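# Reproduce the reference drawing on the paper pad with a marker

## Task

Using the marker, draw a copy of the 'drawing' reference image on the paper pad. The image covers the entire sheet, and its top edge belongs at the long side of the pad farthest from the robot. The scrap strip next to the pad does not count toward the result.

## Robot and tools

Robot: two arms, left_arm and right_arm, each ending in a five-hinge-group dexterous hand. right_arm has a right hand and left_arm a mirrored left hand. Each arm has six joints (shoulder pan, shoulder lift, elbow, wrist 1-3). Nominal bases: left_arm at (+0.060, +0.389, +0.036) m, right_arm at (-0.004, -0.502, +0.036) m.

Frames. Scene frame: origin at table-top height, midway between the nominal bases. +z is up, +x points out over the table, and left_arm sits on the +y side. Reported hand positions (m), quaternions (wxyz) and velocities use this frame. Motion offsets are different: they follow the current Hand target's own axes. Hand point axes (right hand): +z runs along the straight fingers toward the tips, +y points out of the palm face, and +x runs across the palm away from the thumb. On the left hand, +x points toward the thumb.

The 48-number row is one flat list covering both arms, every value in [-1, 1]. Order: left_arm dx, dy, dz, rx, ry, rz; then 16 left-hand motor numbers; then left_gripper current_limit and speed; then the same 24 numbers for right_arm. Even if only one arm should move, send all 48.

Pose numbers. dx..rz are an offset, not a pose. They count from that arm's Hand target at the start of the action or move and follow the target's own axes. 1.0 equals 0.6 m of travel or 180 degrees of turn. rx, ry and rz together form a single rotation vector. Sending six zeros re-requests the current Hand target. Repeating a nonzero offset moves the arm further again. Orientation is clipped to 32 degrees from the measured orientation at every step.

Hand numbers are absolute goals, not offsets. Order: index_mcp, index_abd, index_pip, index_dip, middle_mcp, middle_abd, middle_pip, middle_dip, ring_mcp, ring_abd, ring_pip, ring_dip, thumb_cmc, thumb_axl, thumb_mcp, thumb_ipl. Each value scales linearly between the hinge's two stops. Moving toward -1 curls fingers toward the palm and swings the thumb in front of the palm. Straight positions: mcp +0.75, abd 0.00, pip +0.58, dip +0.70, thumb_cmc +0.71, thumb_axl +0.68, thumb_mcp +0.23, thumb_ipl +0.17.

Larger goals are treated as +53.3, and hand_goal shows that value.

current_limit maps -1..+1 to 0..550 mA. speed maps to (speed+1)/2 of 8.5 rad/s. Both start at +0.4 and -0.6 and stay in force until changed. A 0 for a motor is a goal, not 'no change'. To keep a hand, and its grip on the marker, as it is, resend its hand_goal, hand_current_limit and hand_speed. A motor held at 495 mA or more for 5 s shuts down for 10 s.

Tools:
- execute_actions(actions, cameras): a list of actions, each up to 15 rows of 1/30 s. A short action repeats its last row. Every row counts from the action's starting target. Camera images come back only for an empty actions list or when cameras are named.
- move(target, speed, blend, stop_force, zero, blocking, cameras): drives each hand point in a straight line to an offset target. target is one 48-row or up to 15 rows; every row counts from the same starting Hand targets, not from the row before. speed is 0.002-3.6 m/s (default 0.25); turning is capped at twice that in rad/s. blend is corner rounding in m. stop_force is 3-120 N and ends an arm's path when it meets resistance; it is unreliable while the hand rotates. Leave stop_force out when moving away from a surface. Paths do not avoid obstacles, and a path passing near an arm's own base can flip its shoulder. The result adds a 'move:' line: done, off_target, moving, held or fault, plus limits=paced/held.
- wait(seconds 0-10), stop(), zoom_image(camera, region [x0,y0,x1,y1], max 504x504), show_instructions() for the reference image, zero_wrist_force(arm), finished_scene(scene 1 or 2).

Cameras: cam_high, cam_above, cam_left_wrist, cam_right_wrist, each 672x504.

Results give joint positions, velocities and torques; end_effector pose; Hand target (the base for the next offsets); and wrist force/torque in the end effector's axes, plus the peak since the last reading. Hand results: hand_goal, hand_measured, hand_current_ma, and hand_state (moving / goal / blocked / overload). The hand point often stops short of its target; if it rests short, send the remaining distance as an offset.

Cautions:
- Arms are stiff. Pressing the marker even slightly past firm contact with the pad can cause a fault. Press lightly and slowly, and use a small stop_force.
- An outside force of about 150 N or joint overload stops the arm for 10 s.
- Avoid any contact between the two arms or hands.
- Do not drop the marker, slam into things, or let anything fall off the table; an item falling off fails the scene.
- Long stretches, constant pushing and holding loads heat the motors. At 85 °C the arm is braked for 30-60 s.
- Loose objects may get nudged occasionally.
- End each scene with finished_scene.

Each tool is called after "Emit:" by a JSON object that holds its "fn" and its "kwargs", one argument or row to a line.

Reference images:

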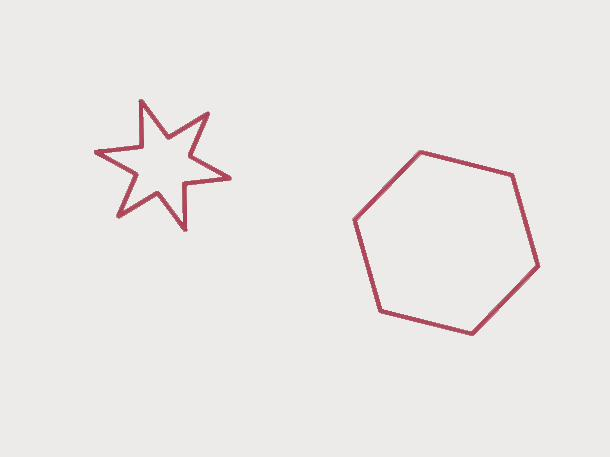

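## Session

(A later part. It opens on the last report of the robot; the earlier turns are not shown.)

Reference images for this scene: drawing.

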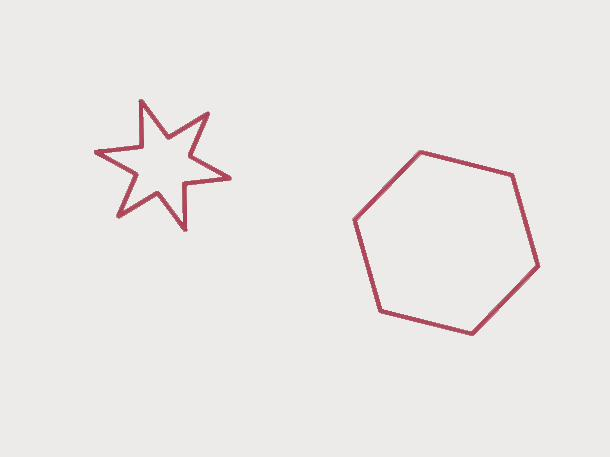

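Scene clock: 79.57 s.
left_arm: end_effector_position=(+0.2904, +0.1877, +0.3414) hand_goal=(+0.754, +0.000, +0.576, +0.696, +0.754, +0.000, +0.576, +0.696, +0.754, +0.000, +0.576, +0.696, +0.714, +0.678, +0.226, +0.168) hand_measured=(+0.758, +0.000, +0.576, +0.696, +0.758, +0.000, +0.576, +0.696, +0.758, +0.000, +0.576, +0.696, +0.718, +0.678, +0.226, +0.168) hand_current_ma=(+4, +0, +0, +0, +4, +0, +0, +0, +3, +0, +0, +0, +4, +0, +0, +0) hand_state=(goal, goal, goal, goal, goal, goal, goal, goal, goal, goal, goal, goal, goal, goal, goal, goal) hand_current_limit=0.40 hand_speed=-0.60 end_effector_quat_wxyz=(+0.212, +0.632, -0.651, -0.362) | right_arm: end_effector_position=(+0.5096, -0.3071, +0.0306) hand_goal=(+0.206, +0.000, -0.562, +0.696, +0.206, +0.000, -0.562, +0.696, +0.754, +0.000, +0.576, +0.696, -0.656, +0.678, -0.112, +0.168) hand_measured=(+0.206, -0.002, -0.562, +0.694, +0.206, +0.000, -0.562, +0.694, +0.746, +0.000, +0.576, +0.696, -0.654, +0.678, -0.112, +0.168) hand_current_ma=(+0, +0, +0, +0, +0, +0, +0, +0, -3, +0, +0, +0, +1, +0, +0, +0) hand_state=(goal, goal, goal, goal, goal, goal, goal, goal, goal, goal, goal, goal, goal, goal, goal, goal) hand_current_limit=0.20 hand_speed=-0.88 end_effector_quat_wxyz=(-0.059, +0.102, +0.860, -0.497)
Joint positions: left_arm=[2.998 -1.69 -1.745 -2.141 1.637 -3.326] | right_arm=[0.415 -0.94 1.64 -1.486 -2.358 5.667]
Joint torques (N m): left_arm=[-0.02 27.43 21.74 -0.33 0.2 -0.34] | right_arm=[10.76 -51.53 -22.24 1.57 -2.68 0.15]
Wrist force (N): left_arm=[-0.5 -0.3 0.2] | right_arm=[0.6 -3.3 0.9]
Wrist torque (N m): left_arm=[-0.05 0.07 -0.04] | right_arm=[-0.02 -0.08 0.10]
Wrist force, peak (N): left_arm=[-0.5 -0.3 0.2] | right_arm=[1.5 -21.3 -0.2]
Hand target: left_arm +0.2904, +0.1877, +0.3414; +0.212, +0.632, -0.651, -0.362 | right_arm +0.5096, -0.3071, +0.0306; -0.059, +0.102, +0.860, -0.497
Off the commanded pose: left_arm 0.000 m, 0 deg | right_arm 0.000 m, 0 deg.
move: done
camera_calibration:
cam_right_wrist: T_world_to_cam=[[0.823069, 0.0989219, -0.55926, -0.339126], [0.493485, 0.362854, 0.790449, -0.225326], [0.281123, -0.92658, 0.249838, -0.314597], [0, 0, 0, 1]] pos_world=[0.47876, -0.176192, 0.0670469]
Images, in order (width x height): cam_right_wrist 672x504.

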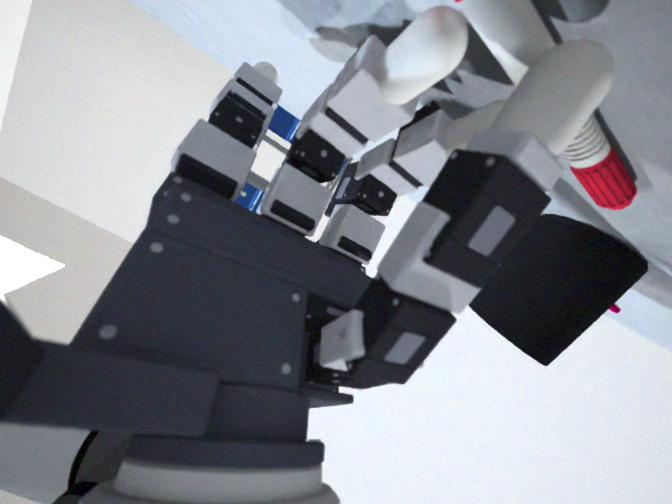

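Emit:
{"fn": "move", "kwargs": {
  "target": [0,0,0,0,0,0,0.754,0,0.576,0.696,0.754,0,0.576,0.696,0.754,0,0.576,0.696,0.714,0.678,0.226,0.168,0.4,-0.6,0,0.0036,0.0021,0,0,0,0.14,0,-0.575,0.696,0.14,0,-0.575,0.696,0.754,0,0.576,0.696,-0.657,0.678,-0.112,0.168,0.2,-0.9],
  "speed": 0.05,
  "cameras": ["cam_right_wrist"]
}}

Emit:
{"fn": "zoom_image", "kwargs": {
  "camera": "cam_right_wrist",
  "region": [350, 0, 672, 240]
}}

Scene clock: 81.43 s.
left_arm: end_effector_position=(+0.2904, +0.1877, +0.3414) hand_goal=(+0.754, +0.000, +0.576, +0.696, +0.754, +0.000, +0.576, +0.696, +0.754, +0.000, +0.576, +0.696, +0.714, +0.678, +0.226, +0.168) hand_measured=(+0.758, +0.000, +0.576, +0.696, +0.758, +0.000, +0.576, +0.696, +0.758, +0.000, +0.576, +0.696, +0.718, +0.678, +0.226, +0.168) hand_current_ma=(+4, +0, +0, +0, +4, +0, +0, +0, +3, +0, +0, +0, +4, +0, +0, +0) hand_state=(goal, goal, goal, goal, goal, goal, goal, goal, goal, goal, goal, goal, goal, goal, goal, goal) hand_current_limit=0.40 hand_speed=-0.60 end_effector_quat_wxyz=(+0.212, +0.632, -0.651, -0.362) | right_arm: end_effector_position=(+0.5096, -0.3071, +0.0282) hand_goal=(+0.140, +0.000, -0.574, +0.696, +0.140, +0.000, -0.574, +0.696, +0.754, +0.000, +0.576, +0.696, -0.656, +0.678, -0.112, +0.168) hand_measured=(+0.142, -0.002, -0.568, +0.694, +0.138, +0.000, -0.580, +0.694, +0.746, +0.000, +0.576, +0.696, -0.654, +0.678, -0.110, +0.168) hand_current_ma=(+0, +0, +2, +0, +0, +0, -2, +0, -3, +0, +0, +0, +1, +0, +1, +0) hand_state=(goal, goal, goal, goal, goal, goal, goal, goal, goal, goal, goal, goal, goal, goal, goal, goal) hand_current_limit=0.20 hand_speed=-0.90 end_effector_quat_wxyz=(-0.059, +0.102, +0.860, -0.497)
Joint positions: left_arm=[2.998 -1.69 -1.745 -2.141 1.637 -3.326] | right_arm=[0.415 -0.937 1.641 -1.491 -2.358 5.667]
Joint torques (N m): left_arm=[0.02 26.26 21.34 -0.2 0.31 -0.17] | right_arm=[6.81 -31.47 -9.57 -2.86 -2.71 1.15]
Wrist force (N): left_arm=[-0.2 0.2 -0.1] | right_arm=[0.8 -4.4 0.2]
Wrist torque (N m): left_arm=[0.04 0.02 -0.03] | right_arm=[-0.06 -0.08 0.07]
Wrist force, peak (N): left_arm=[0.3 -0.6 0.2] | right_arm=[0.8 -5.2 -0.1]
Hand target: left_arm +0.2904, +0.1877, +0.3414; +0.212, +0.632, -0.651, -0.362 | right_arm +0.5096, -0.3071, +0.0281; -0.059, +0.102, +0.860, -0.497
Off the commanded pose: left_arm 0.000 m, 0 deg | right_arm 0.000 m, 0 deg.
move: done
camera_calibration:
cam_right_wrist: T_world_to_cam=[[0.823069, 0.0989219, -0.55926, -0.340468], [0.493485, 0.362854, 0.790449, -0.223429], [0.281123, -0.92658, 0.249838, -0.313997], [0, 0, 0, 1]] pos_world=[0.47876, -0.176192, 0.0646469]
Images, in order (width x height): cam_right_wrist 672x504.

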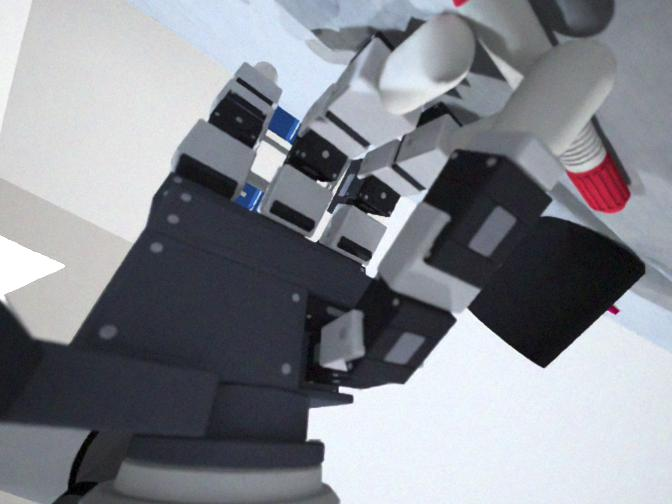

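Scaled by 1.565.

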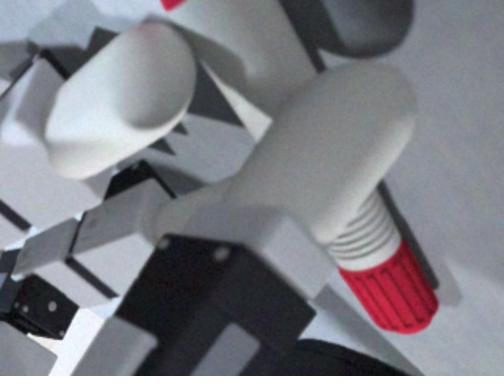

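Emit:
{"fn": "move", "kwargs": {
  "target": [0,0,0,0,0,0,0.754,0,0.576,0.696,0.754,0,0.576,0.696,0.754,0,0.576,0.696,0.714,0.678,0.226,0.168,0.4,-0.6,0,0,0,0,0,0,0.0685,0,-0.533,0.696,0.0685,0,-0.533,0.696,0.754,0,0.576,0.696,-0.657,0.678,-0.112,0.168,0.2,-0.9],
  "speed": 0.05,
  "cameras": ["cam_right_wrist"]
}}

Emit:
{"fn": "zoom_image", "kwargs": {
  "camera": "cam_right_wrist",
  "region": [350, 0, 672, 240]
}}

Scene clock: 83.37 s.
left_arm: end_effector_position=(+0.2904, +0.1877, +0.3414) hand_goal=(+0.754, +0.000, +0.576, +0.696, +0.754, +0.000, +0.576, +0.696, +0.754, +0.000, +0.576, +0.696, +0.714, +0.678, +0.226, +0.168) hand_measured=(+0.758, +0.000, +0.576, +0.696, +0.758, +0.000, +0.576, +0.696, +0.758, +0.000, +0.576, +0.696, +0.718, +0.678, +0.226, +0.168) hand_current_ma=(+4, +0, +0, +0, +4, +0, +0, +0, +3, +0, +0, +0, +4, +0, +0, +0) hand_state=(goal, goal, goal, goal, goal, goal, goal, goal, goal, goal, goal, goal, goal, goal, goal, goal) hand_current_limit=0.40 hand_speed=-0.60 end_effector_quat_wxyz=(+0.212, +0.632, -0.651, -0.362) | right_arm: end_effector_position=(+0.5096, -0.3071, +0.0281) hand_goal=(+0.068, +0.000, -0.532, +0.696, +0.068, +0.000, -0.532, +0.696, +0.754, +0.000, +0.576, +0.696, -0.656, +0.678, -0.112, +0.168) hand_measured=(+0.086, -0.002, -0.532, +0.694, +0.078, +0.000, -0.538, +0.692, +0.746, +0.000, +0.576, +0.696, -0.652, +0.678, -0.096, +0.176) hand_current_ma=(+14, +0, +0, +0, +4, +0, -2, -1, -3, +0, +0, +0, +1, +0, +16, +4) hand_state=(goal, goal, goal, goal, goal, goal, goal, goal, goal, goal, goal, goal, goal, goal, goal, goal) hand_current_limit=0.20 hand_speed=-0.90 end_effector_quat_wxyz=(-0.059, +0.102, +0.860, -0.497)
Joint positions: left_arm=[2.998 -1.69 -1.745 -2.141 1.637 -3.326] | right_arm=[0.415 -0.937 1.641 -1.491 -2.358 5.667]
Joint torques (N m): left_arm=[0.15 26.97 22 -0.32 0.41 -0.27] | right_arm=[-2.71 -33.54 -10.43 -2.82 -2.75 -1.27]
Wrist force (N): left_arm=[-0.1 0.0 0.0] | right_arm=[0.8 -3.9 0.7]
Wrist torque (N m): left_arm=[0.01 0.01 -0.01] | right_arm=[-0.06 -0.08 0.08]
Wrist force, peak (N): left_arm=[0.1 0.0 0.6] | right_arm=[1.0 -5.5 0.1]
Hand target: left_arm +0.2904, +0.1877, +0.3414; +0.212, +0.632, -0.651, -0.362 | right_arm +0.5096, -0.3071, +0.0281; -0.059, +0.102, +0.860, -0.497
Off the commanded pose: left_arm 0.000 m, 0 deg | right_arm 0.000 m, 0 deg.
move: done
camera_calibration:
cam_right_wrist: T_world_to_cam=[[0.823064, 0.0989187, -0.559267, -0.340522], [0.493493, 0.362855, 0.790444, -0.223353], [0.281123, -0.92658, 0.249838, -0.313972], [0, 0, 0, 1]] pos_world=[0.478759, -0.176192, 0.0645469]
Images, in order (width x height): cam_right_wrist 672x504.

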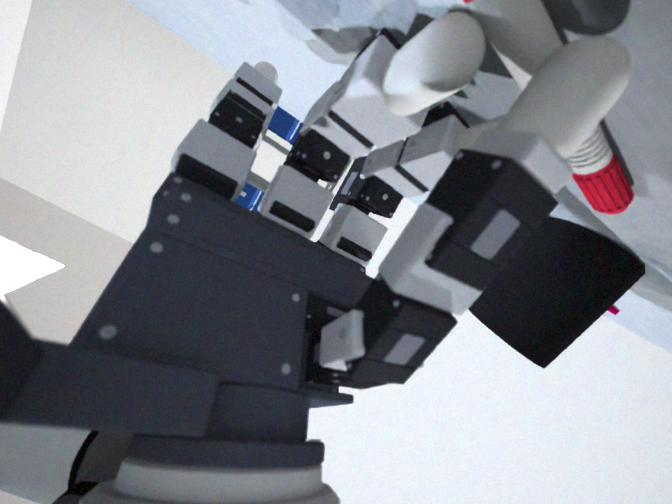

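Scaled by 1.565.

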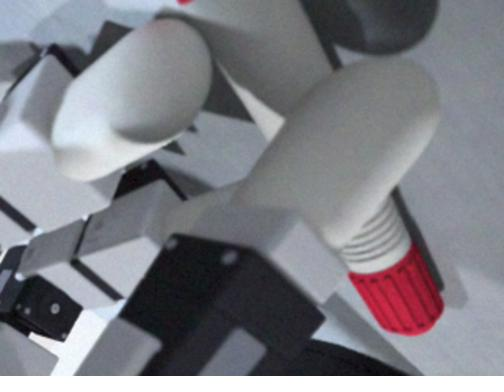

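Emit:
{"fn": "move", "kwargs": {
  "target": [0,0,0,0,0,0,0.754,0,0.576,0.696,0.754,0,0.576,0.696,0.754,0,0.576,0.696,0.714,0.678,0.226,0.168,0.4,-0.6,0,0,0,0,0,0,-0.05,0,-0.565,0.66,-0.05,0,-0.565,0.66,0.754,0,0.576,0.696,-0.657,0.678,-0.2,0.14,0.2,-0.9],
  "speed": 0.05,
  "cameras": ["cam_right_wrist"]
}}

Emit:
{"fn": "zoom_image", "kwargs": {
  "camera": "cam_right_wrist",
  "region": [350, 0, 672, 240]
}}

Scene clock: 84.90 s.
left_arm: end_effector_position=(+0.2904, +0.1877, +0.3414) hand_goal=(+0.754, +0.000, +0.576, +0.696, +0.754, +0.000, +0.576, +0.696, +0.754, +0.000, +0.576, +0.696, +0.714, +0.678, +0.226, +0.168) hand_measured=(+0.758, +0.000, +0.576, +0.696, +0.758, +0.000, +0.576, +0.696, +0.758, +0.000, +0.576, +0.696, +0.718, +0.678, +0.226, +0.168) hand_current_ma=(+4, +0, +0, +0, +4, +0, +0, +0, +3, +0, +0, +0, +4, +0, +0, +0) hand_state=(goal, goal, goal, goal, goal, goal, goal, goal, goal, goal, goal, goal, goal, goal, goal, goal) hand_current_limit=0.40 hand_speed=-0.60 end_effector_quat_wxyz=(+0.212, +0.632, -0.651, -0.362) | right_arm: end_effector_position=(+0.5096, -0.3071, +0.0281) hand_goal=(-0.050, +0.000, -0.564, +0.660, -0.050, +0.000, -0.564, +0.660, +0.754, +0.000, +0.576, +0.696, -0.656, +0.678, -0.200, +0.140) hand_measured=(-0.018, +0.004, -0.556, +0.664, -0.044, +0.000, -0.556, +0.664, +0.746, +0.000, +0.576, +0.696, -0.668, +0.674, -0.182, +0.144) hand_current_ma=(+34, +1, +3, +1, +2, +0, +3, +1, -3, +0, +0, +0, -7, -1, +18, +2) hand_state=(blocked, goal, goal, goal, goal, goal, goal, goal, goal, goal, goal, goal, goal, goal, goal, goal) hand_current_limit=0.20 hand_speed=-0.90 end_effector_quat_wxyz=(-0.059, +0.102, +0.860, -0.497)
Joint positions: left_arm=[2.998 -1.69 -1.745 -2.141 1.637 -3.326] | right_arm=[0.415 -0.937 1.641 -1.491 -2.358 5.667]
Joint torques (N m): left_arm=[-0.43 26.18 21.58 -0.15 0.35 -0.22] | right_arm=[-4.74 -36.84 -11.36 -2.67 -2.56 -1.39]
Wrist force (N): left_arm=[-0.1 -0.3 0.0] | right_arm=[0.3 -3.3 0.9]
Wrist torque (N m): left_arm=[-0.04 0.02 0.00] | right_arm=[0.00 -0.04 0.08]
Wrist force, peak (N): left_arm=[0.2 -0.4 0.4] | right_arm=[1.0 -4.7 0.4]
Hand target: left_arm +0.2904, +0.1877, +0.3414; +0.212, +0.632, -0.651, -0.362 | right_arm +0.5096, -0.3071, +0.0281; -0.059, +0.102, +0.860, -0.497
Off the commanded pose: left_arm 0.000 m, 0 deg | right_arm 0.000 m, 0 deg.
move: done
camera_calibration:
cam_right_wrist: T_world_to_cam=[[0.823069, 0.0989219, -0.55926, -0.340524], [0.493485, 0.362854, 0.790449, -0.22335], [0.281123, -0.92658, 0.249838, -0.313972], [0, 0, 0, 1]] pos_world=[0.47876, -0.176192, 0.0645469]
Images, in order (width x height): cam_right_wrist 672x504.

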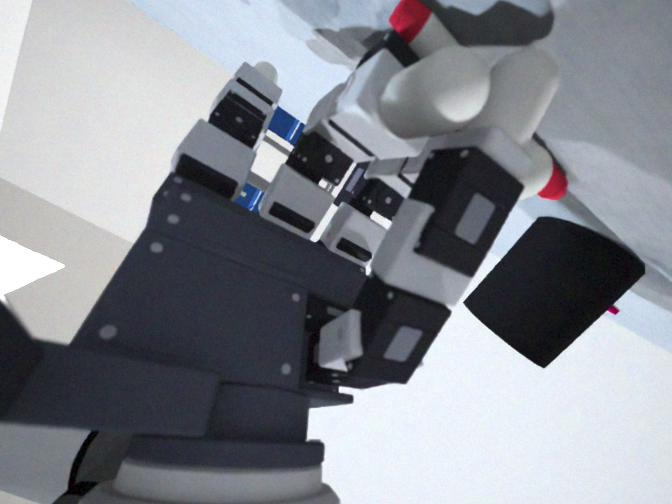

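Scaled by 1.565.

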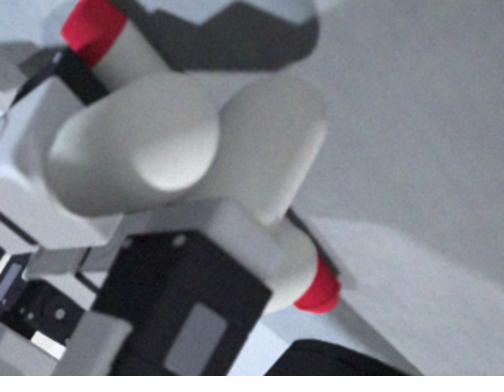

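Emit:
{"fn": "move", "kwargs": {
  "target": [0,0,0,0,0,0,0.754,0,0.576,0.696,0.754,0,0.576,0.696,0.754,0,0.576,0.696,0.714,0.678,0.226,0.168,0.4,-0.6,0,-0.0217,-0.0125,0,0,0,0.534,0,-0.766,0.696,0.534,0,-0.766,0.696,0.754,0,0.576,0.696,-0.657,0.678,-0.0,0.168,0.2,-0.7],
  "speed": 0.03,
  "cameras": ["cam_right_wrist","cam_above","cam_high"]
}}

Emit:
{"fn": "zoom_image", "kwargs": {
  "camera": "cam_right_wrist",
  "region": [350, 0, 672, 240]
}}

Scene clock: 87.97 s.
left_arm: end_effector_position=(+0.2904, +0.1877, +0.3414) hand_goal=(+0.754, +0.000, +0.576, +0.696, +0.754, +0.000, +0.576, +0.696, +0.754, +0.000, +0.576, +0.696, +0.714, +0.678, +0.226, +0.168) hand_measured=(+0.758, +0.000, +0.576, +0.696, +0.758, +0.000, +0.576, +0.696, +0.758, +0.000, +0.576, +0.696, +0.718, +0.678, +0.226, +0.168) hand_current_ma=(+4, +0, +0, +0, +4, +0, +0, +0, +3, +0, +0, +0, +4, +0, +0, +0) hand_state=(goal, goal, goal, goal, goal, goal, goal, goal, goal, goal, goal, goal, goal, goal, goal, goal) hand_current_limit=0.40 hand_speed=-0.60 end_effector_quat_wxyz=(+0.212, +0.632, -0.651, -0.362) | right_arm: end_effector_position=(+0.5096, -0.3071, +0.0430) hand_goal=(+0.534, +0.000, -0.766, +0.696, +0.534, +0.000, -0.766, +0.696, +0.754, +0.000, +0.576, +0.696, -0.656, +0.678, +0.000, +0.168) hand_measured=(+0.522, +0.004, -0.760, +0.694, +0.522, +0.000, -0.758, +0.694, +0.746, +0.000, +0.576, +0.696, -0.658, +0.676, -0.004, +0.166) hand_current_ma=(-7, +1, +2, +0, -7, +0, +3, +0, -3, +0, +0, +0, +0, +0, -1, -1) hand_state=(goal, goal, goal, goal, goal, goal, goal, goal, goal, goal, goal, goal, goal, goal, goal, goal) hand_current_limit=0.20 hand_speed=-0.70 end_effector_quat_wxyz=(-0.059, +0.102, +0.860, -0.497)
Joint positions: left_arm=[2.998 -1.69 -1.745 -2.141 1.637 -3.326] | right_arm=[0.415 -0.959 1.633 -1.46 -2.358 5.667]
Joint torques (N m): left_arm=[0.52 26.92 21.23 -0.29 0.47 -0.29] | right_arm=[-3.94 -50.21 -22.96 1.36 -2.43 0.25]
Wrist force (N): left_arm=[0.1 0.0 -0.1] | right_arm=[0.5 -3.1 0.8]
Wrist torque (N m): left_arm=[0.01 0.00 0.00] | right_arm=[-0.02 -0.06 0.10]
Wrist force, peak (N): left_arm=[0.3 -0.4 0.4] | right_arm=[0.6 -3.6 1.1]
Hand target: left_arm +0.2904, +0.1877, +0.3414; +0.212, +0.632, -0.651, -0.362 | right_arm +0.5096, -0.3071, +0.0431; -0.059, +0.102, +0.860, -0.497
Off the commanded pose: left_arm 0.000 m, 0 deg | right_arm 0.000 m, 0 deg.
move: done
camera_calibration:
cam_right_wrist: T_world_to_cam=[[0.823042, 0.0989025, -0.559304, -0.332234], [0.49353, 0.362859, 0.790418, -0.235067], [0.281123, -0.926581, 0.249837, -0.31767], [0, 0, 0, 1]] pos_world=[0.478759, -0.176192, 0.0793468]
Images, in order (width x height): cam_high 672x504, cam_above 672x504, cam_right_wrist 672x504.

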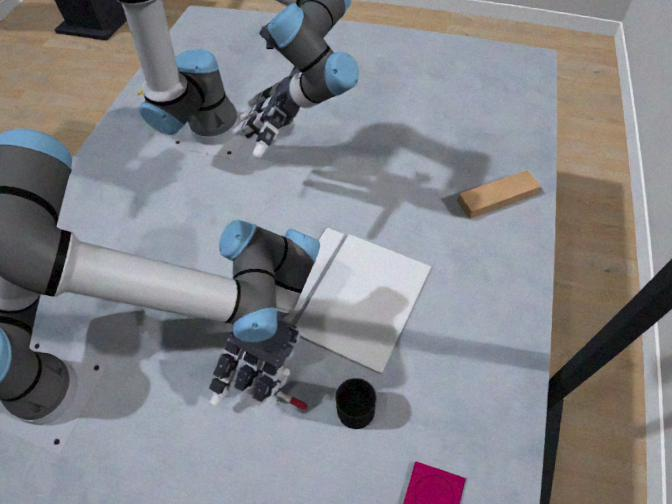

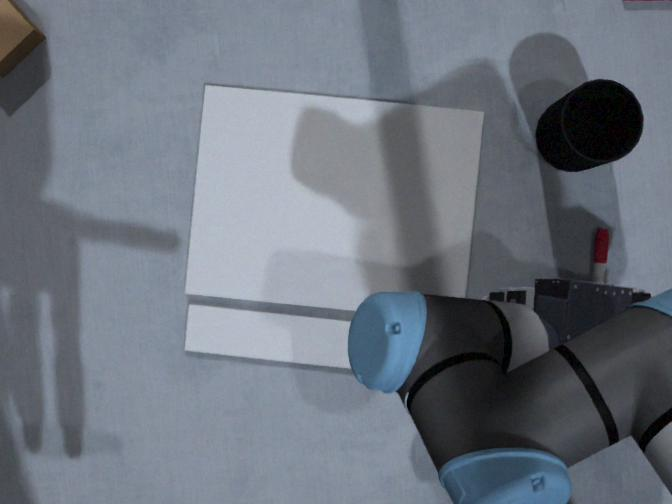

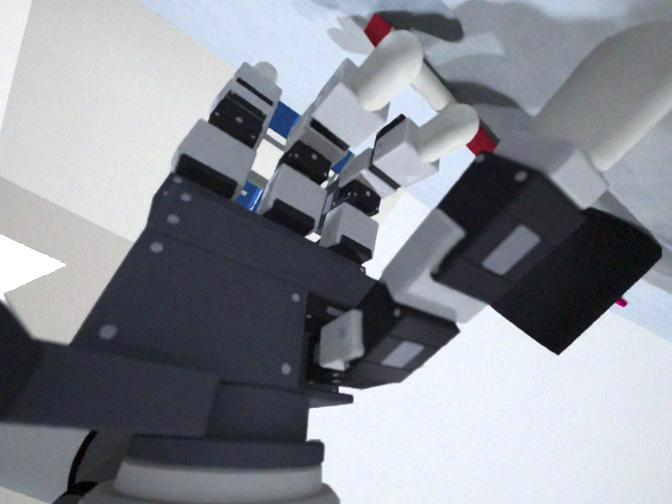

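Scaled by 1.565.

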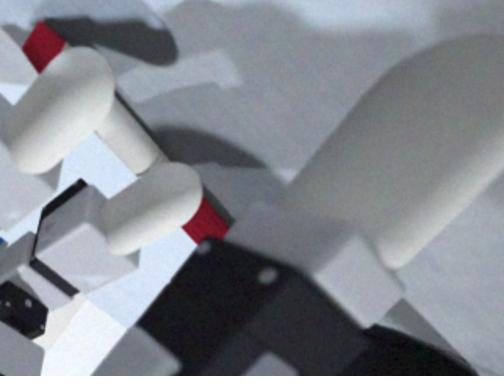

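Emit:
{"fn": "move", "kwargs": {
  "target": [
    [0,0,0,0,0,0,0.754,0,0.576,0.696,0.754,0,0.576,0.696,0.754,0,0.576,0.696,0.714,0.678,0.226,0.168,0.4,-0.6,0,-0.0678,-0.0392,0,0,0,0.534,0,-0.766,0.696,0.534,0,-0.766,0.696,0.754,0,0.576,0.696,-0.657,0.678,-0.112,0.168,0.2,-0.7],
    [0,0,0,0,0,0,0.754,0,0.576,0.696,0.754,0,0.576,0.696,0.754,0,0.576,0.696,0.714,0.678,0.226,0.168,0.4,-0.6,0.0387,0.0133,-0.1796,0,0,0,0.534,0,-0.766,0.696,0.534,0,-0.766,0.696,0.754,0,0.576,0.696,-0.657,0.678,-0.112,0.168,0.2,-0.7]
  ],
  "speed": 0.15,
  "blend": 0.02,
  "cameras": ["cam_right_wrist","cam_above","cam_high"]
}}

Emit:
{"fn": "zoom_image", "kwargs": {
  "camera": "cam_above",
  "region": [540, 200, 672, 380]
}}

Emit:
{"fn": "zoom_image", "kwargs": {
  "camera": "cam_high",
  "region": [200, 340, 340, 430]
}}

Scene clock: 92.10 s.
left_arm: end_effector_position=(+0.2904, +0.1877, +0.3414) hand_goal=(+0.754, +0.000, +0.576, +0.696, +0.754, +0.000, +0.576, +0.696, +0.754, +0.000, +0.576, +0.696, +0.714, +0.678, +0.226, +0.168) hand_measured=(+0.758, +0.000, +0.576, +0.696, +0.758, +0.000, +0.576, +0.696, +0.758, +0.000, +0.576, +0.696, +0.718, +0.678, +0.226, +0.168) hand_current_ma=(+4, +0, +0, +0, +4, +0, +0, +0, +3, +0, +0, +0, +4, +0, +0, +0) hand_state=(goal, goal, goal, goal, goal, goal, goal, goal, goal, goal, goal, goal, goal, goal, goal, goal) hand_current_limit=0.40 hand_speed=-0.60 end_effector_quat_wxyz=(+0.212, +0.632, -0.651, -0.362) | right_arm: end_effector_position=(+0.5097, -0.2071, +0.0900) hand_goal=(+0.534, +0.000, -0.766, +0.696, +0.534, +0.000, -0.766, +0.696, +0.754, +0.000, +0.576, +0.696, -0.656, +0.678, -0.112, +0.168) hand_measured=(+0.522, +0.004, -0.760, +0.694, +0.522, +0.000, -0.758, +0.694, +0.746, +0.000, +0.576, +0.696, -0.658, +0.676, -0.110, +0.166) hand_current_ma=(-6, +1, +2, +0, -6, +0, +2, +0, -3, +0, +0, +0, +0, +0, +0, +0) hand_state=(goal, goal, goal, goal, goal, goal, goal, goal, goal, goal, goal, goal, goal, goal, goal, goal) hand_current_limit=0.20 hand_speed=-0.70 end_effector_quat_wxyz=(-0.059, +0.102, +0.860, -0.497)
Joint positions: left_arm=[2.998 -1.69 -1.745 -2.141 1.637 -3.326] | right_arm=[0.553 -0.89 1.351 -1.162 -2.256 5.793]
Joint torques (N m): left_arm=[0.83 27 21.64 -0.27 0.36 -0.33] | right_arm=[9.59 -37.65 -25.15 1.91 0.89 1.6]
Wrist force (N): left_arm=[0.1 -0.2 0.2] | right_arm=[0.6 -3.1 1.1]
Wrist torque (N m): left_arm=[-0.03 -0.01 0.01] | right_arm=[-0.07 -0.08 0.00]
Wrist force, peak (N): left_arm=[-0.3 -0.5 0.3] | right_arm=[0.5 -4.1 1.3]
Hand target: left_arm +0.2904, +0.1877, +0.3414; +0.212, +0.632, -0.651, -0.362 | right_arm +0.5097, -0.2070, +0.0900; -0.059, +0.102, +0.860, -0.497
Off the commanded pose: left_arm 0.000 m, 0 deg | right_arm 0.000 m, 0 deg.
move: done
camera_calibration:
cam_right_wrist: T_world_to_cam=[[0.823069, 0.0989219, -0.55926, -0.315963], [0.493485, 0.362854, 0.790449, -0.308663], [0.281123, -0.92658, 0.249838, -0.236835], [0, 0, 0, 1]] pos_world=[0.47896, -0.0761917, 0.126447]
Images, in order (width x height): cam_high 672x504, cam_above 672x504, cam_right_wrist 672x504.

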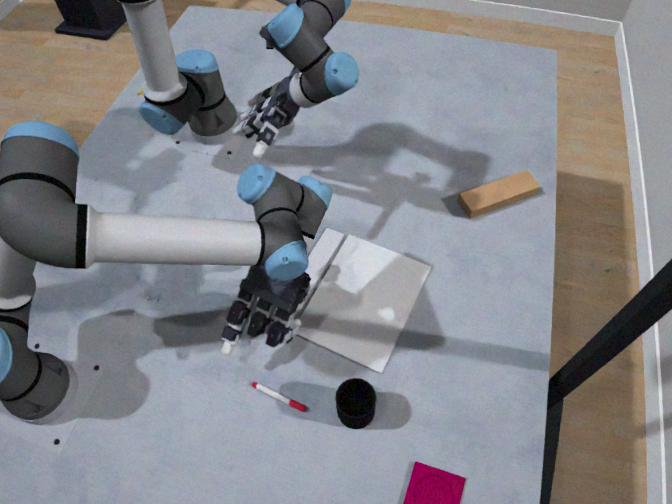

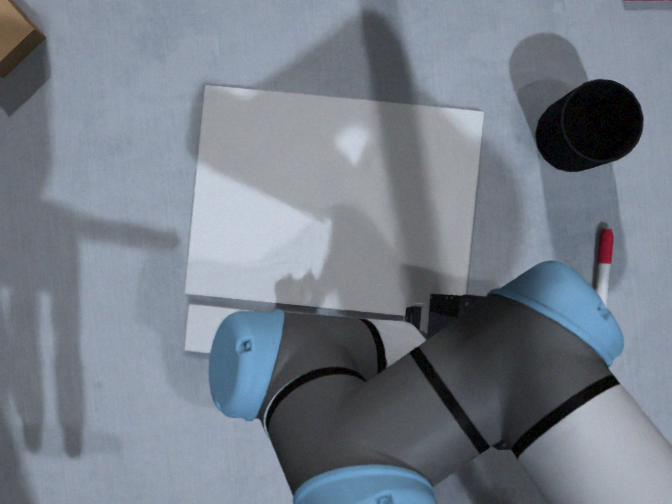

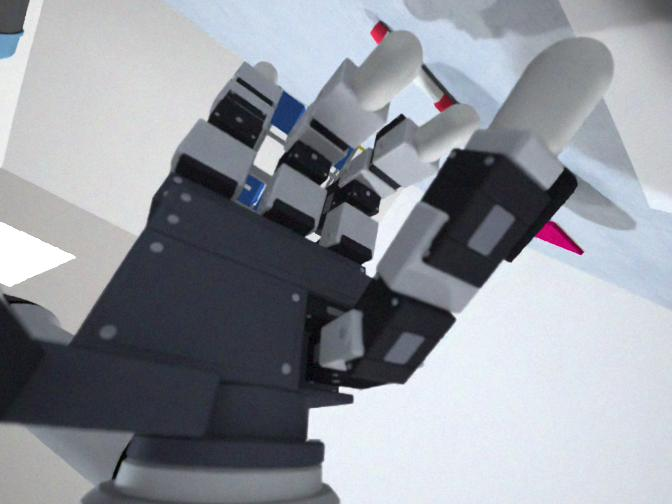

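Scaled by 2.800.

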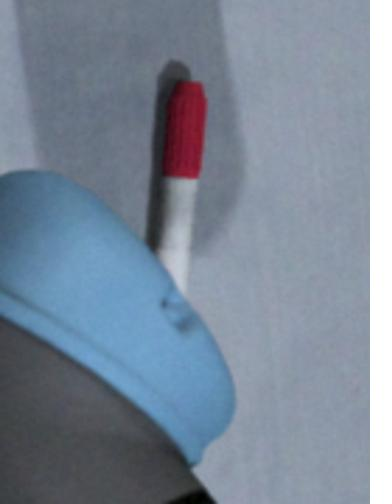

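Scaled by 3.600.

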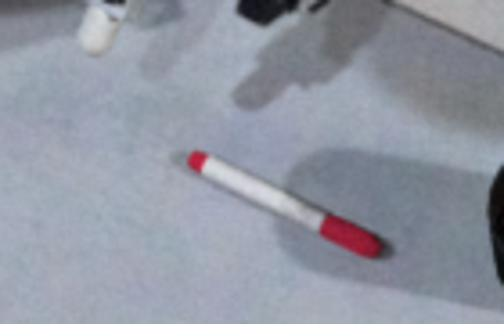

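Emit:
{"fn": "move", "kwargs": {
  "target": [0,0,0,0,0,0,0.754,0,0.576,0.696,0.754,0,0.576,0.696,0.754,0,0.576,0.696,0.714,0.678,0.226,0.168,0.4,-0.6,-0.056,-0.1218,0.3108,0,-0.01506,-0.0087,0.37,0,-0.679,0.696,0.37,0,-0.679,0.696,0.754,0,0.576,0.696,-0.657,0.678,-0.112,0.168,0.2,-0.7],
  "speed": 0.2,
  "cameras": ["cam_right_wrist","cam_above"]
}}

Emit:
{"fn": "zoom_image", "kwargs": {
  "camera": "cam_right_wrist",
  "region": [350, 0, 672, 240]
}}

Scene clock: 97.67 s.
left_arm: end_effector_position=(+0.2904, +0.1877, +0.3414) hand_goal=(+0.754, +0.000, +0.576, +0.696, +0.754, +0.000, +0.576, +0.696, +0.754, +0.000, +0.576, +0.696, +0.714, +0.678, +0.226, +0.168) hand_measured=(+0.758, +0.000, +0.576, +0.696, +0.758, +0.000, +0.576, +0.696, +0.758, +0.000, +0.576, +0.696, +0.718, +0.678, +0.226, +0.168) hand_current_ma=(+4, +0, +0, +0, +4, +0, +0, +0, +3, +0, +0, +0, +4, +0, +0, +0) hand_state=(goal, goal, goal, goal, goal, goal, goal, goal, goal, goal, goal, goal, goal, goal, goal, goal) hand_current_limit=0.40 hand_speed=-0.60 end_effector_quat_wxyz=(+0.212, +0.632, -0.651, -0.362) | right_arm: end_effector_position=(+0.4961, -0.4074, +0.0603) hand_goal=(+0.370, +0.000, -0.678, +0.696, +0.370, +0.000, -0.678, +0.696, +0.754, +0.000, +0.576, +0.696, -0.656, +0.678, -0.112, +0.168) hand_measured=(+0.368, +0.004, -0.678, +0.694, +0.368, +0.000, -0.678, +0.694, +0.746, +0.000, +0.576, +0.696, -0.658, +0.676, -0.110, +0.166) hand_current_ma=(+0, +1, +0, +0, +0, +0, +0, +0, -3, +0, +0, +0, +0, +0, +0, +0) hand_state=(goal, goal, goal, goal, goal, goal, goal, goal, goal, goal, goal, goal, goal, goal, goal, goal) hand_current_limit=0.20 hand_speed=-0.70 end_effector_quat_wxyz=(-0.045, +0.079, +0.862, -0.498)
Joint positions: left_arm=[2.998 -1.69 -1.745 -2.141 1.637 -3.326] | right_arm=[0.263 -1.113 1.889 -1.744 -2.491 5.426]
Joint torques (N m): left_arm=[-0.37 26.53 21.84 -0.46 0.5 -0.34] | right_arm=[-10.65 -45.75 -9.89 -3.23 -3.18 -1.44]
Wrist force (N): left_arm=[0.0 -0.2 0.0] | right_arm=[0.4 -3.0 0.7]
Wrist torque (N m): left_arm=[-0.01 0.01 0.00] | right_arm=[0.01 -0.06 0.09]
Wrist force, peak (N): left_arm=[0.1 -0.6 0.4] | right_arm=[0.3 -3.6 2.1]
Hand target: left_arm +0.2904, +0.1877, +0.3414; +0.212, +0.632, -0.651, -0.362 | right_arm +0.4961, -0.4075, +0.0602; -0.045, +0.079, +0.862, -0.498
Off the commanded pose: left_arm 0.000 m, 0 deg | right_arm 0.000 m, 0 deg.
move: done
camera_calibration:
cam_right_wrist: T_world_to_cam=[[0.816404, 0.14357, -0.55935, -0.280047], [0.473032, 0.389341, 0.790351, -0.184742], [0.331249, -0.909836, 0.249946, -0.42921], [0, 0, 0, 1]] pos_world=[0.458195, -0.278376, 0.0966465]
Images, in order (width x height): cam_above 672x504, cam_right_wrist 672x504.

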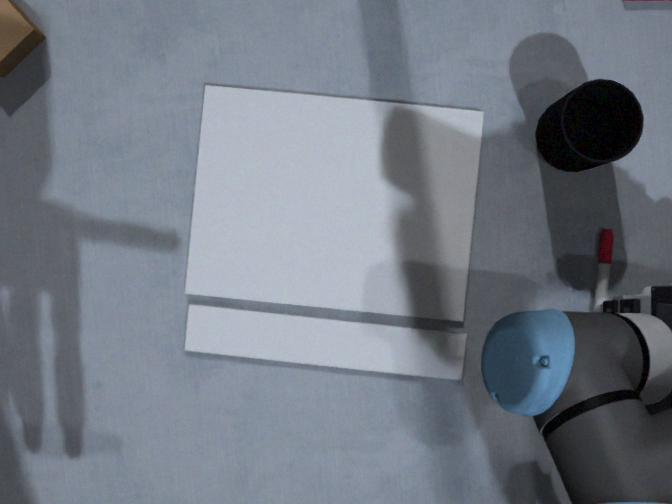

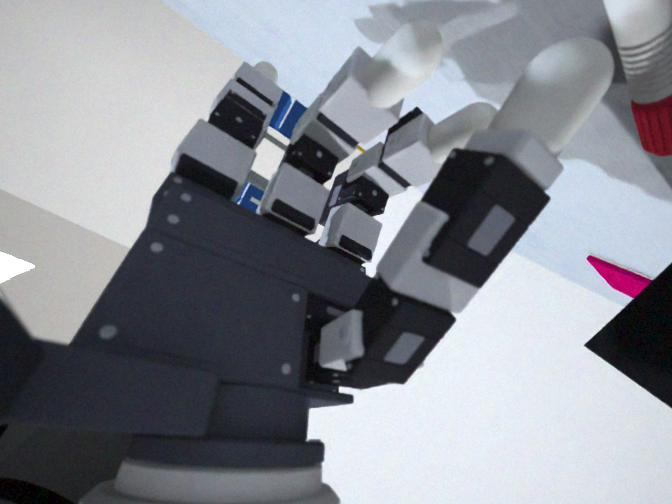

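Scaled by 1.565.

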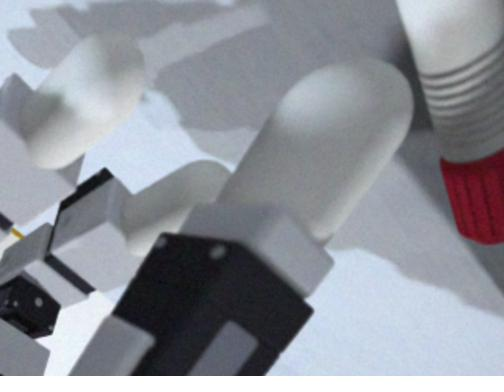

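Emit:
{"fn": "move", "kwargs": {
  "target": [0,0,0,0,0,0,0.754,0,0.576,0.696,0.754,0,0.576,0.696,0.754,0,0.576,0.696,0.714,0.678,0.226,0.168,0.4,-0.6,0,0.0375,0.0217,0,0,0,0.37,0,-0.679,0.696,0.37,0,-0.679,0.696,0.754,0,0.576,0.696,-0.657,0.678,-0.112,0.168,0.2,-0.7],
  "speed": 0.08,
  "cameras": ["cam_right_wrist"]
}}

Emit:
{"fn": "zoom_image", "kwargs": {
  "camera": "cam_right_wrist",
  "region": [350, 0, 672, 240]
}}

Scene clock: 100.13 s.
left_arm: end_effector_position=(+0.2904, +0.1877, +0.3414) hand_goal=(+0.754, +0.000, +0.576, +0.696, +0.754, +0.000, +0.576, +0.696, +0.754, +0.000, +0.576, +0.696, +0.714, +0.678, +0.226, +0.168) hand_measured=(+0.758, +0.000, +0.576, +0.696, +0.758, +0.000, +0.576, +0.696, +0.758, +0.000, +0.576, +0.696, +0.718, +0.678, +0.226, +0.168) hand_current_ma=(+4, +0, +0, +0, +4, +0, +0, +0, +3, +0, +0, +0, +4, +0, +0, +0) hand_state=(goal, goal, goal, goal, goal, goal, goal, goal, goal, goal, goal, goal, goal, goal, goal, goal) hand_current_limit=0.40 hand_speed=-0.60 end_effector_quat_wxyz=(+0.212, +0.632, -0.651, -0.362) | right_arm: end_effector_position=(+0.4961, -0.4075, +0.0344) hand_goal=(+0.370, +0.000, -0.678, +0.696, +0.370, +0.000, -0.678, +0.696, +0.754, +0.000, +0.576, +0.696, -0.656, +0.678, -0.112, +0.168) hand_measured=(+0.368, +0.004, -0.678, +0.694, +0.368, +0.000, -0.678, +0.694, +0.746, +0.000, +0.576, +0.696, -0.658, +0.676, -0.110, +0.168) hand_current_ma=(+0, +1, +0, +0, +0, +0, +0, +0, -3, +0, +0, +0, +0, +0, +1, +0) hand_state=(goal, goal, goal, goal, goal, goal, goal, goal, goal, goal, goal, goal, goal, goal, goal, goal) hand_current_limit=0.20 hand_speed=-0.70 end_effector_quat_wxyz=(-0.045, +0.079, +0.862, -0.498)
Joint positions: left_arm=[2.998 -1.69 -1.745 -2.141 1.637 -3.326] | right_arm=[0.263 -1.066 1.904 -1.807 -2.491 5.425]
Joint torques (N m): left_arm=[0.74 25.89 21.94 -0.44 0.27 -0.32] | right_arm=[-11.21 -27.24 -8.48 -3.22 -3.36 -1.45]
Wrist force (N): left_arm=[-0.2 -0.1 0.3] | right_arm=[0.6 -3.4 0.8]
Wrist torque (N m): left_arm=[-0.04 0.03 -0.02] | right_arm=[-0.03 -0.08 0.11]
Wrist force, peak (N): left_arm=[-0.1 -0.6 0.2] | right_arm=[0.4 -3.9 0.7]
Hand target: left_arm +0.2904, +0.1877, +0.3414; +0.212, +0.632, -0.651, -0.362 | right_arm +0.4961, -0.4075, +0.0343; -0.045, +0.079, +0.862, -0.498
Off the commanded pose: left_arm 0.000 m, 0 deg | right_arm 0.000 m, 0 deg.
move: done
camera_calibration:
cam_right_wrist: T_world_to_cam=[[0.816386, 0.143622, -0.559363, -0.29444], [0.473057, 0.389268, 0.790372, -0.164346], [0.331257, -0.909859, 0.249852, -0.422855], [0, 0, 0, 1]] pos_world=[0.458195, -0.278476, 0.0708466]
Images, in order (width x height): cam_right_wrist 672x504.

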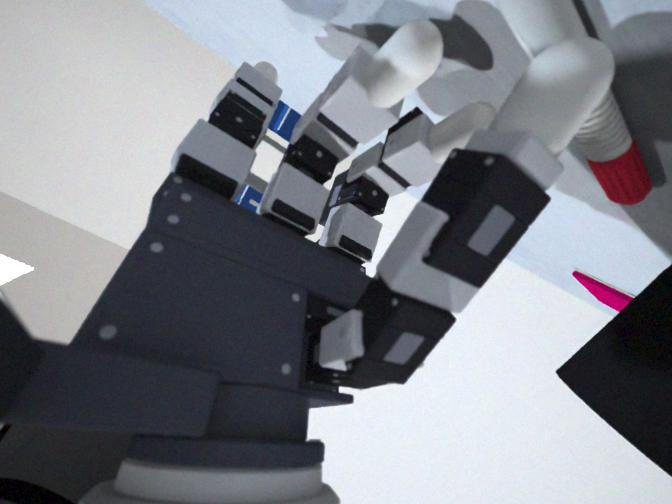

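Scaled by 1.565.

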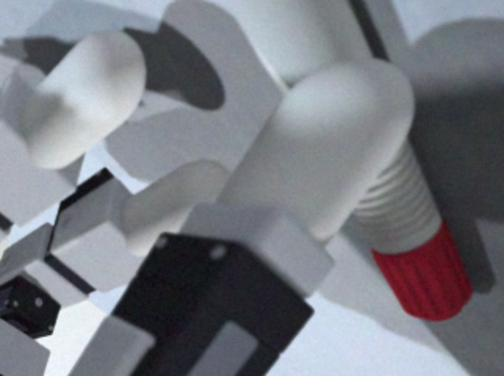

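Emit:
{"fn": "move", "kwargs": {
  "target": [0,0,0,0,0,0,0.754,0,0.576,0.696,0.754,0,0.576,0.696,0.754,0,0.576,0.696,0.714,0.678,0.226,0.168,0.4,-0.6,0,0.012,-0.0008,0,0,0,0.37,0,-0.679,0.696,0.37,0,-0.679,0.696,0.754,0,0.576,0.696,-0.657,0.678,0.0,0.168,0.2,-0.7],
  "speed": 0.03,
  "stop_force": 4,
  "cameras": ["cam_right_wrist"]
}}

Emit:
{"fn": "zoom_image", "kwargs": {
  "camera": "cam_right_wrist",
  "region": [350, 0, 672, 240]
}}

Scene clock: 105.30 s.
left_arm: end_effector_position=(+0.2904, +0.1877, +0.3414) hand_goal=(+0.754, +0.000, +0.576, +0.696, +0.754, +0.000, +0.576, +0.696, +0.754, +0.000, +0.576, +0.696, +0.714, +0.678, +0.226, +0.168) hand_measured=(+0.758, +0.000, +0.576, +0.696, +0.758, +0.000, +0.576, +0.696, +0.758, +0.000, +0.576, +0.696, +0.718, +0.678, +0.226, +0.168) hand_current_ma=(+4, +0, +0, +0, +4, +0, +0, +0, +3, +0, +0, +0, +4, +0, +0, +0) hand_state=(goal, goal, goal, goal, goal, goal, goal, goal, goal, goal, goal, goal, goal, goal, goal, goal) hand_current_limit=0.40 hand_speed=-0.60 end_effector_quat_wxyz=(+0.212, +0.632, -0.651, -0.362) | right_arm: end_effector_position=(+0.4968, -0.4036, +0.0283) hand_goal=(+0.370, +0.000, -0.678, +0.696, +0.370, +0.000, -0.678, +0.696, +0.754, +0.000, +0.576, +0.696, -0.656, +0.678, +0.000, +0.168) hand_measured=(+0.368, +0.004, -0.678, +0.694, +0.368, +0.000, -0.678, +0.694, +0.746, +0.000, +0.576, +0.696, -0.658, +0.676, -0.004, +0.168) hand_current_ma=(+0, +1, +0, +0, +0, +0, +0, +0, -3, +0, +0, +0, +0, +0, -1, +0) hand_state=(goal, goal, goal, goal, goal, goal, goal, goal, goal, goal, goal, goal, goal, goal, goal, goal) hand_current_limit=0.20 hand_speed=-0.70 end_effector_quat_wxyz=(-0.045, +0.079, +0.862, -0.498)
Joint positions: left_arm=[2.998 -1.69 -1.745 -2.141 1.637 -3.326] | right_arm=[0.27 -1.051 1.899 -1.809 -2.487 5.434]
Joint torques (N m): left_arm=[0.79 26.33 21.58 -0.33 0.5 -0.46] | right_arm=[10.82 -28.28 -21.52 -3.45 0.43 1.62]
Wrist force (N): left_arm=[-0.1 -0.2 -0.2] | right_arm=[0.7 -3.6 0.9]
Wrist torque (N m): left_arm=[-0.01 0.01 0.00] | right_arm=[-0.07 -0.11 0.01]
Wrist force, peak (N): left_arm=[0.1 -0.6 0.3] | right_arm=[0.7 -3.6 0.9]
Hand target: left_arm +0.2904, +0.1877, +0.3414; +0.212, +0.632, -0.651, -0.362 | right_arm +0.4968, -0.4036, +0.0283; -0.045, +0.079, +0.862, -0.498
Off the commanded pose: left_arm 0.000 m, 0 deg | right_arm 0.000 m, 0 deg.
move: done
camera_calibration:
cam_right_wrist: T_world_to_cam=[[0.816359, 0.143696, -0.559383, -0.299005], [0.473041, 0.389312, 0.79036, -0.161275], [0.331346, -0.909828, 0.249844, -0.418021], [0, 0, 0, 1]] pos_world=[0.458895, -0.274576, 0.0646465]
Images, in order (width x height): cam_right_wrist 672x504.

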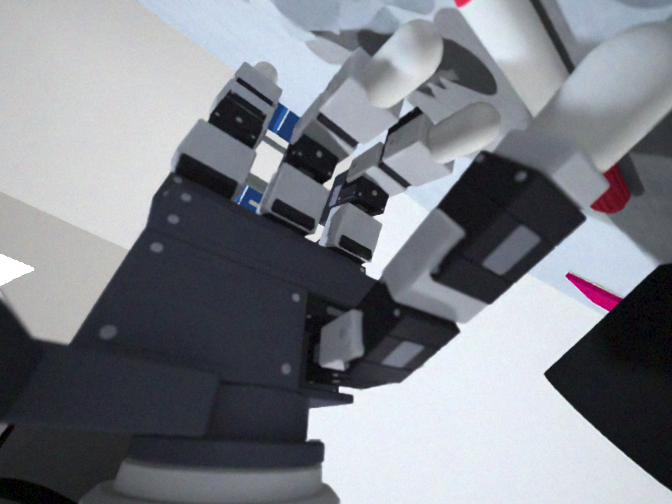

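Scaled by 1.565.

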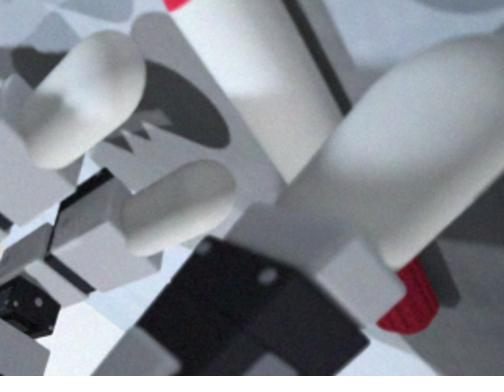

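Emit:
{"fn": "move", "kwargs": {
  "target": [0,0,0,0,0,0,0.754,0,0.576,0.696,0.754,0,0.576,0.696,0.754,0,0.576,0.696,0.714,0.678,0.226,0.168,0.4,-0.6,0,0.0043,0.0025,0,0,0,0.37,0,-0.679,0.696,0.37,0,-0.679,0.696,0.754,0,0.576,0.696,-0.657,0.678,0.0,0.168,0.2,-0.7],
  "speed": 0.01,
  "stop_force": 3,
  "cameras": []
}}

Emit:
{"fn": "move", "kwargs": {
  "target": [0,0,0,0,0,0,0.754,0,0.576,0.696,0.754,0,0.576,0.696,0.754,0,0.576,0.696,0.714,0.678,0.226,0.168,0.4,-0.6,0,0,0,0,0,0,0.26,0,-0.606,0.696,0.26,0,-0.606,0.696,0.754,0,0.576,0.696,-0.657,0.678,-0.1,0.168,0.2,-0.85],
  "speed": 0.05,
  "cameras": ["cam_right_wrist"]
}}

Emit:
{"fn": "zoom_image", "kwargs": {
  "camera": "cam_right_wrist",
  "region": [350, 0, 672, 240]
}}

Scene clock: 108.43 s.
left_arm: end_effector_position=(+0.2904, +0.1877, +0.3414) hand_goal=(+0.754, +0.000, +0.576, +0.696, +0.754, +0.000, +0.576, +0.696, +0.754, +0.000, +0.576, +0.696, +0.714, +0.678, +0.226, +0.168) hand_measured=(+0.758, +0.000, +0.576, +0.696, +0.758, +0.000, +0.576, +0.696, +0.758, +0.000, +0.576, +0.696, +0.718, +0.678, +0.226, +0.168) hand_current_ma=(+4, +0, +0, +0, +4, +0, +0, +0, +3, +0, +0, +0, +4, +0, +0, +0) hand_state=(goal, goal, goal, goal, goal, goal, goal, goal, goal, goal, goal, goal, goal, goal, goal, goal) hand_current_limit=0.40 hand_speed=-0.60 end_effector_quat_wxyz=(+0.212, +0.632, -0.651, -0.362) | right_arm: end_effector_position=(+0.4968, -0.4036, +0.0253) hand_goal=(+0.370, +0.000, -0.678, +0.696, +0.370, +0.000, -0.678, +0.696, +0.754, +0.000, +0.576, +0.696, -0.656, +0.678, +0.000, +0.168) hand_measured=(+0.368, +0.004, -0.678, +0.694, +0.368, +0.000, -0.678, +0.694, +0.746, +0.000, +0.576, +0.696, -0.658, +0.676, -0.004, +0.168) hand_current_ma=(+0, +1, +0, +0, +0, +0, +0, +0, -3, +0, +0, +0, +0, +0, -1, +0) hand_state=(goal, goal, goal, goal, goal, goal, goal, goal, goal, goal, goal, goal, goal, goal, goal, goal) hand_current_limit=0.20 hand_speed=-0.70 end_effector_quat_wxyz=(-0.045, +0.079, +0.862, -0.498)
Joint positions: left_arm=[2.998 -1.69 -1.745 -2.141 1.637 -3.326] | right_arm=[0.27 -1.046 1.9 -1.816 -2.487 5.434]
Joint torques (N m): left_arm=[1.24 26.05 21.35 -0.22 0.54 -0.45] | right_arm=[4.2 -26.56 -7.47 -3.28 -0.57 -0.41]
Wrist force (N): left_arm=[-0.1 -0.1 0.3] | right_arm=[0.7 -3.2 0.9]
Wrist torque (N m): left_arm=[-0.05 0.02 0.00] | right_arm=[-0.01 -0.10 0.02]
Wrist force, peak (N): left_arm=[-0.3 -0.6 0.2] | right_arm=[0.8 -3.5 1.0]
Hand target: left_arm +0.2904, +0.1877, +0.3414; +0.212, +0.632, -0.651, -0.362 | right_arm +0.4968, -0.4036, +0.0253; -0.045, +0.079, +0.862, -0.498
Off the commanded pose: left_arm 0.000 m, 0 deg | right_arm 0.000 m, 0 deg.
move: done
No camera images: "cameras" was empty.

Scene clock: 108.93 s.
left_arm: end_effector_position=(+0.2904, +0.1877, +0.3414) hand_goal=(+0.754, +0.000, +0.576, +0.696, +0.754, +0.000, +0.576, +0.696, +0.754, +0.000, +0.576, +0.696, +0.714, +0.678, +0.226, +0.168) hand_measured=(+0.758, +0.000, +0.576, +0.696, +0.758, +0.000, +0.576, +0.696, +0.758, +0.000, +0.576, +0.696, +0.718, +0.678, +0.226, +0.168) hand_current_ma=(+4, +0, +0, +0, +4, +0, +0, +0, +3, +0, +0, +0, +4, +0, +0, +0) hand_state=(goal, goal, goal, goal, goal, goal, goal, goal, goal, goal, goal, goal, goal, goal, goal, goal) hand_current_limit=0.40 hand_speed=-0.60 end_effector_quat_wxyz=(+0.212, +0.632, -0.651, -0.362) | right_arm: end_effector_position=(+0.4968, -0.4036, +0.0253) hand_goal=(+0.260, +0.000, -0.606, +0.696, +0.260, +0.000, -0.606, +0.696, +0.754, +0.000, +0.576, +0.696, -0.656, +0.678, -0.100, +0.168) hand_measured=(+0.260, +0.004, -0.606, +0.694, +0.260, +0.000, -0.606, +0.694, +0.746, +0.000, +0.576, +0.696, -0.658, +0.676, -0.098, +0.168) hand_current_ma=(+0, +1, +0, +0, +0, +0, +0, +0, -3, +0, +0, +0, +0, +0, +1, +0) hand_state=(goal, goal, goal, goal, goal, goal, goal, goal, goal, goal, goal, goal, goal, goal, goal, goal) hand_current_limit=0.20 hand_speed=-0.85 end_effector_quat_wxyz=(-0.045, +0.078, +0.862, -0.498)
Joint positions: left_arm=[2.998 -1.69 -1.745 -2.141 1.637 -3.326] | right_arm=[0.27 -1.046 1.9 -1.816 -2.487 5.434]
Joint torques (N m): left_arm=[0.31 26.46 21.19 -0.33 0.29 -0.32] | right_arm=[1.45 -28.89 -8 -3.54 -0.74 -1.25]
Wrist force (N): left_arm=[-0.1 0.1 0.2] | right_arm=[0.6 -3.3 0.9]
Wrist torque (N m): left_arm=[-0.01 0.01 -0.02] | right_arm=[-0.02 -0.09 0.01]
Wrist force, peak (N): left_arm=[0.1 -0.7 0.2] | right_arm=[0.7 -7.5 0.5]
Hand target: left_arm +0.2904, +0.1877, +0.3414; +0.212, +0.632, -0.651, -0.362 | right_arm +0.4968, -0.4036, +0.0253; -0.045, +0.079, +0.862, -0.498
Off the commanded pose: left_arm 0.000 m, 0 deg | right_arm 0.000 m, 0 deg.
move: done
camera_calibration:
cam_right_wrist: T_world_to_cam=[[0.816359, 0.143696, -0.559383, -0.300684], [0.473041, 0.389312, 0.79036, -0.158903], [0.331346, -0.909828, 0.249844, -0.417272], [0, 0, 0, 1]] pos_world=[0.458895, -0.274576, 0.0616465]
Images, in order (width x height): cam_right_wrist 672x504.

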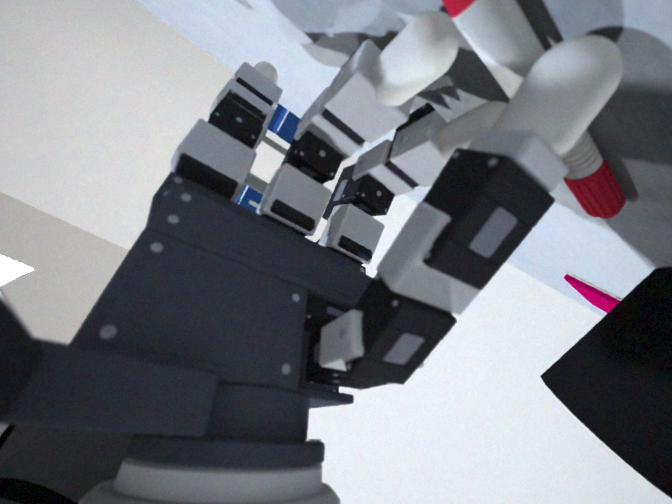

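Scaled by 1.565.

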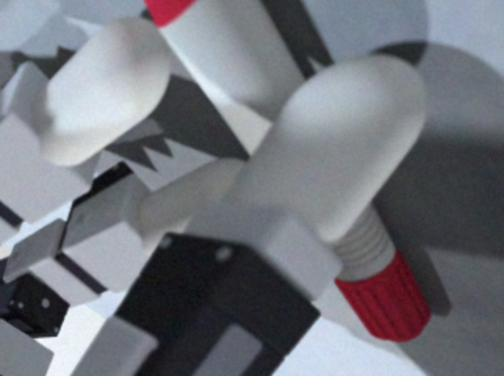

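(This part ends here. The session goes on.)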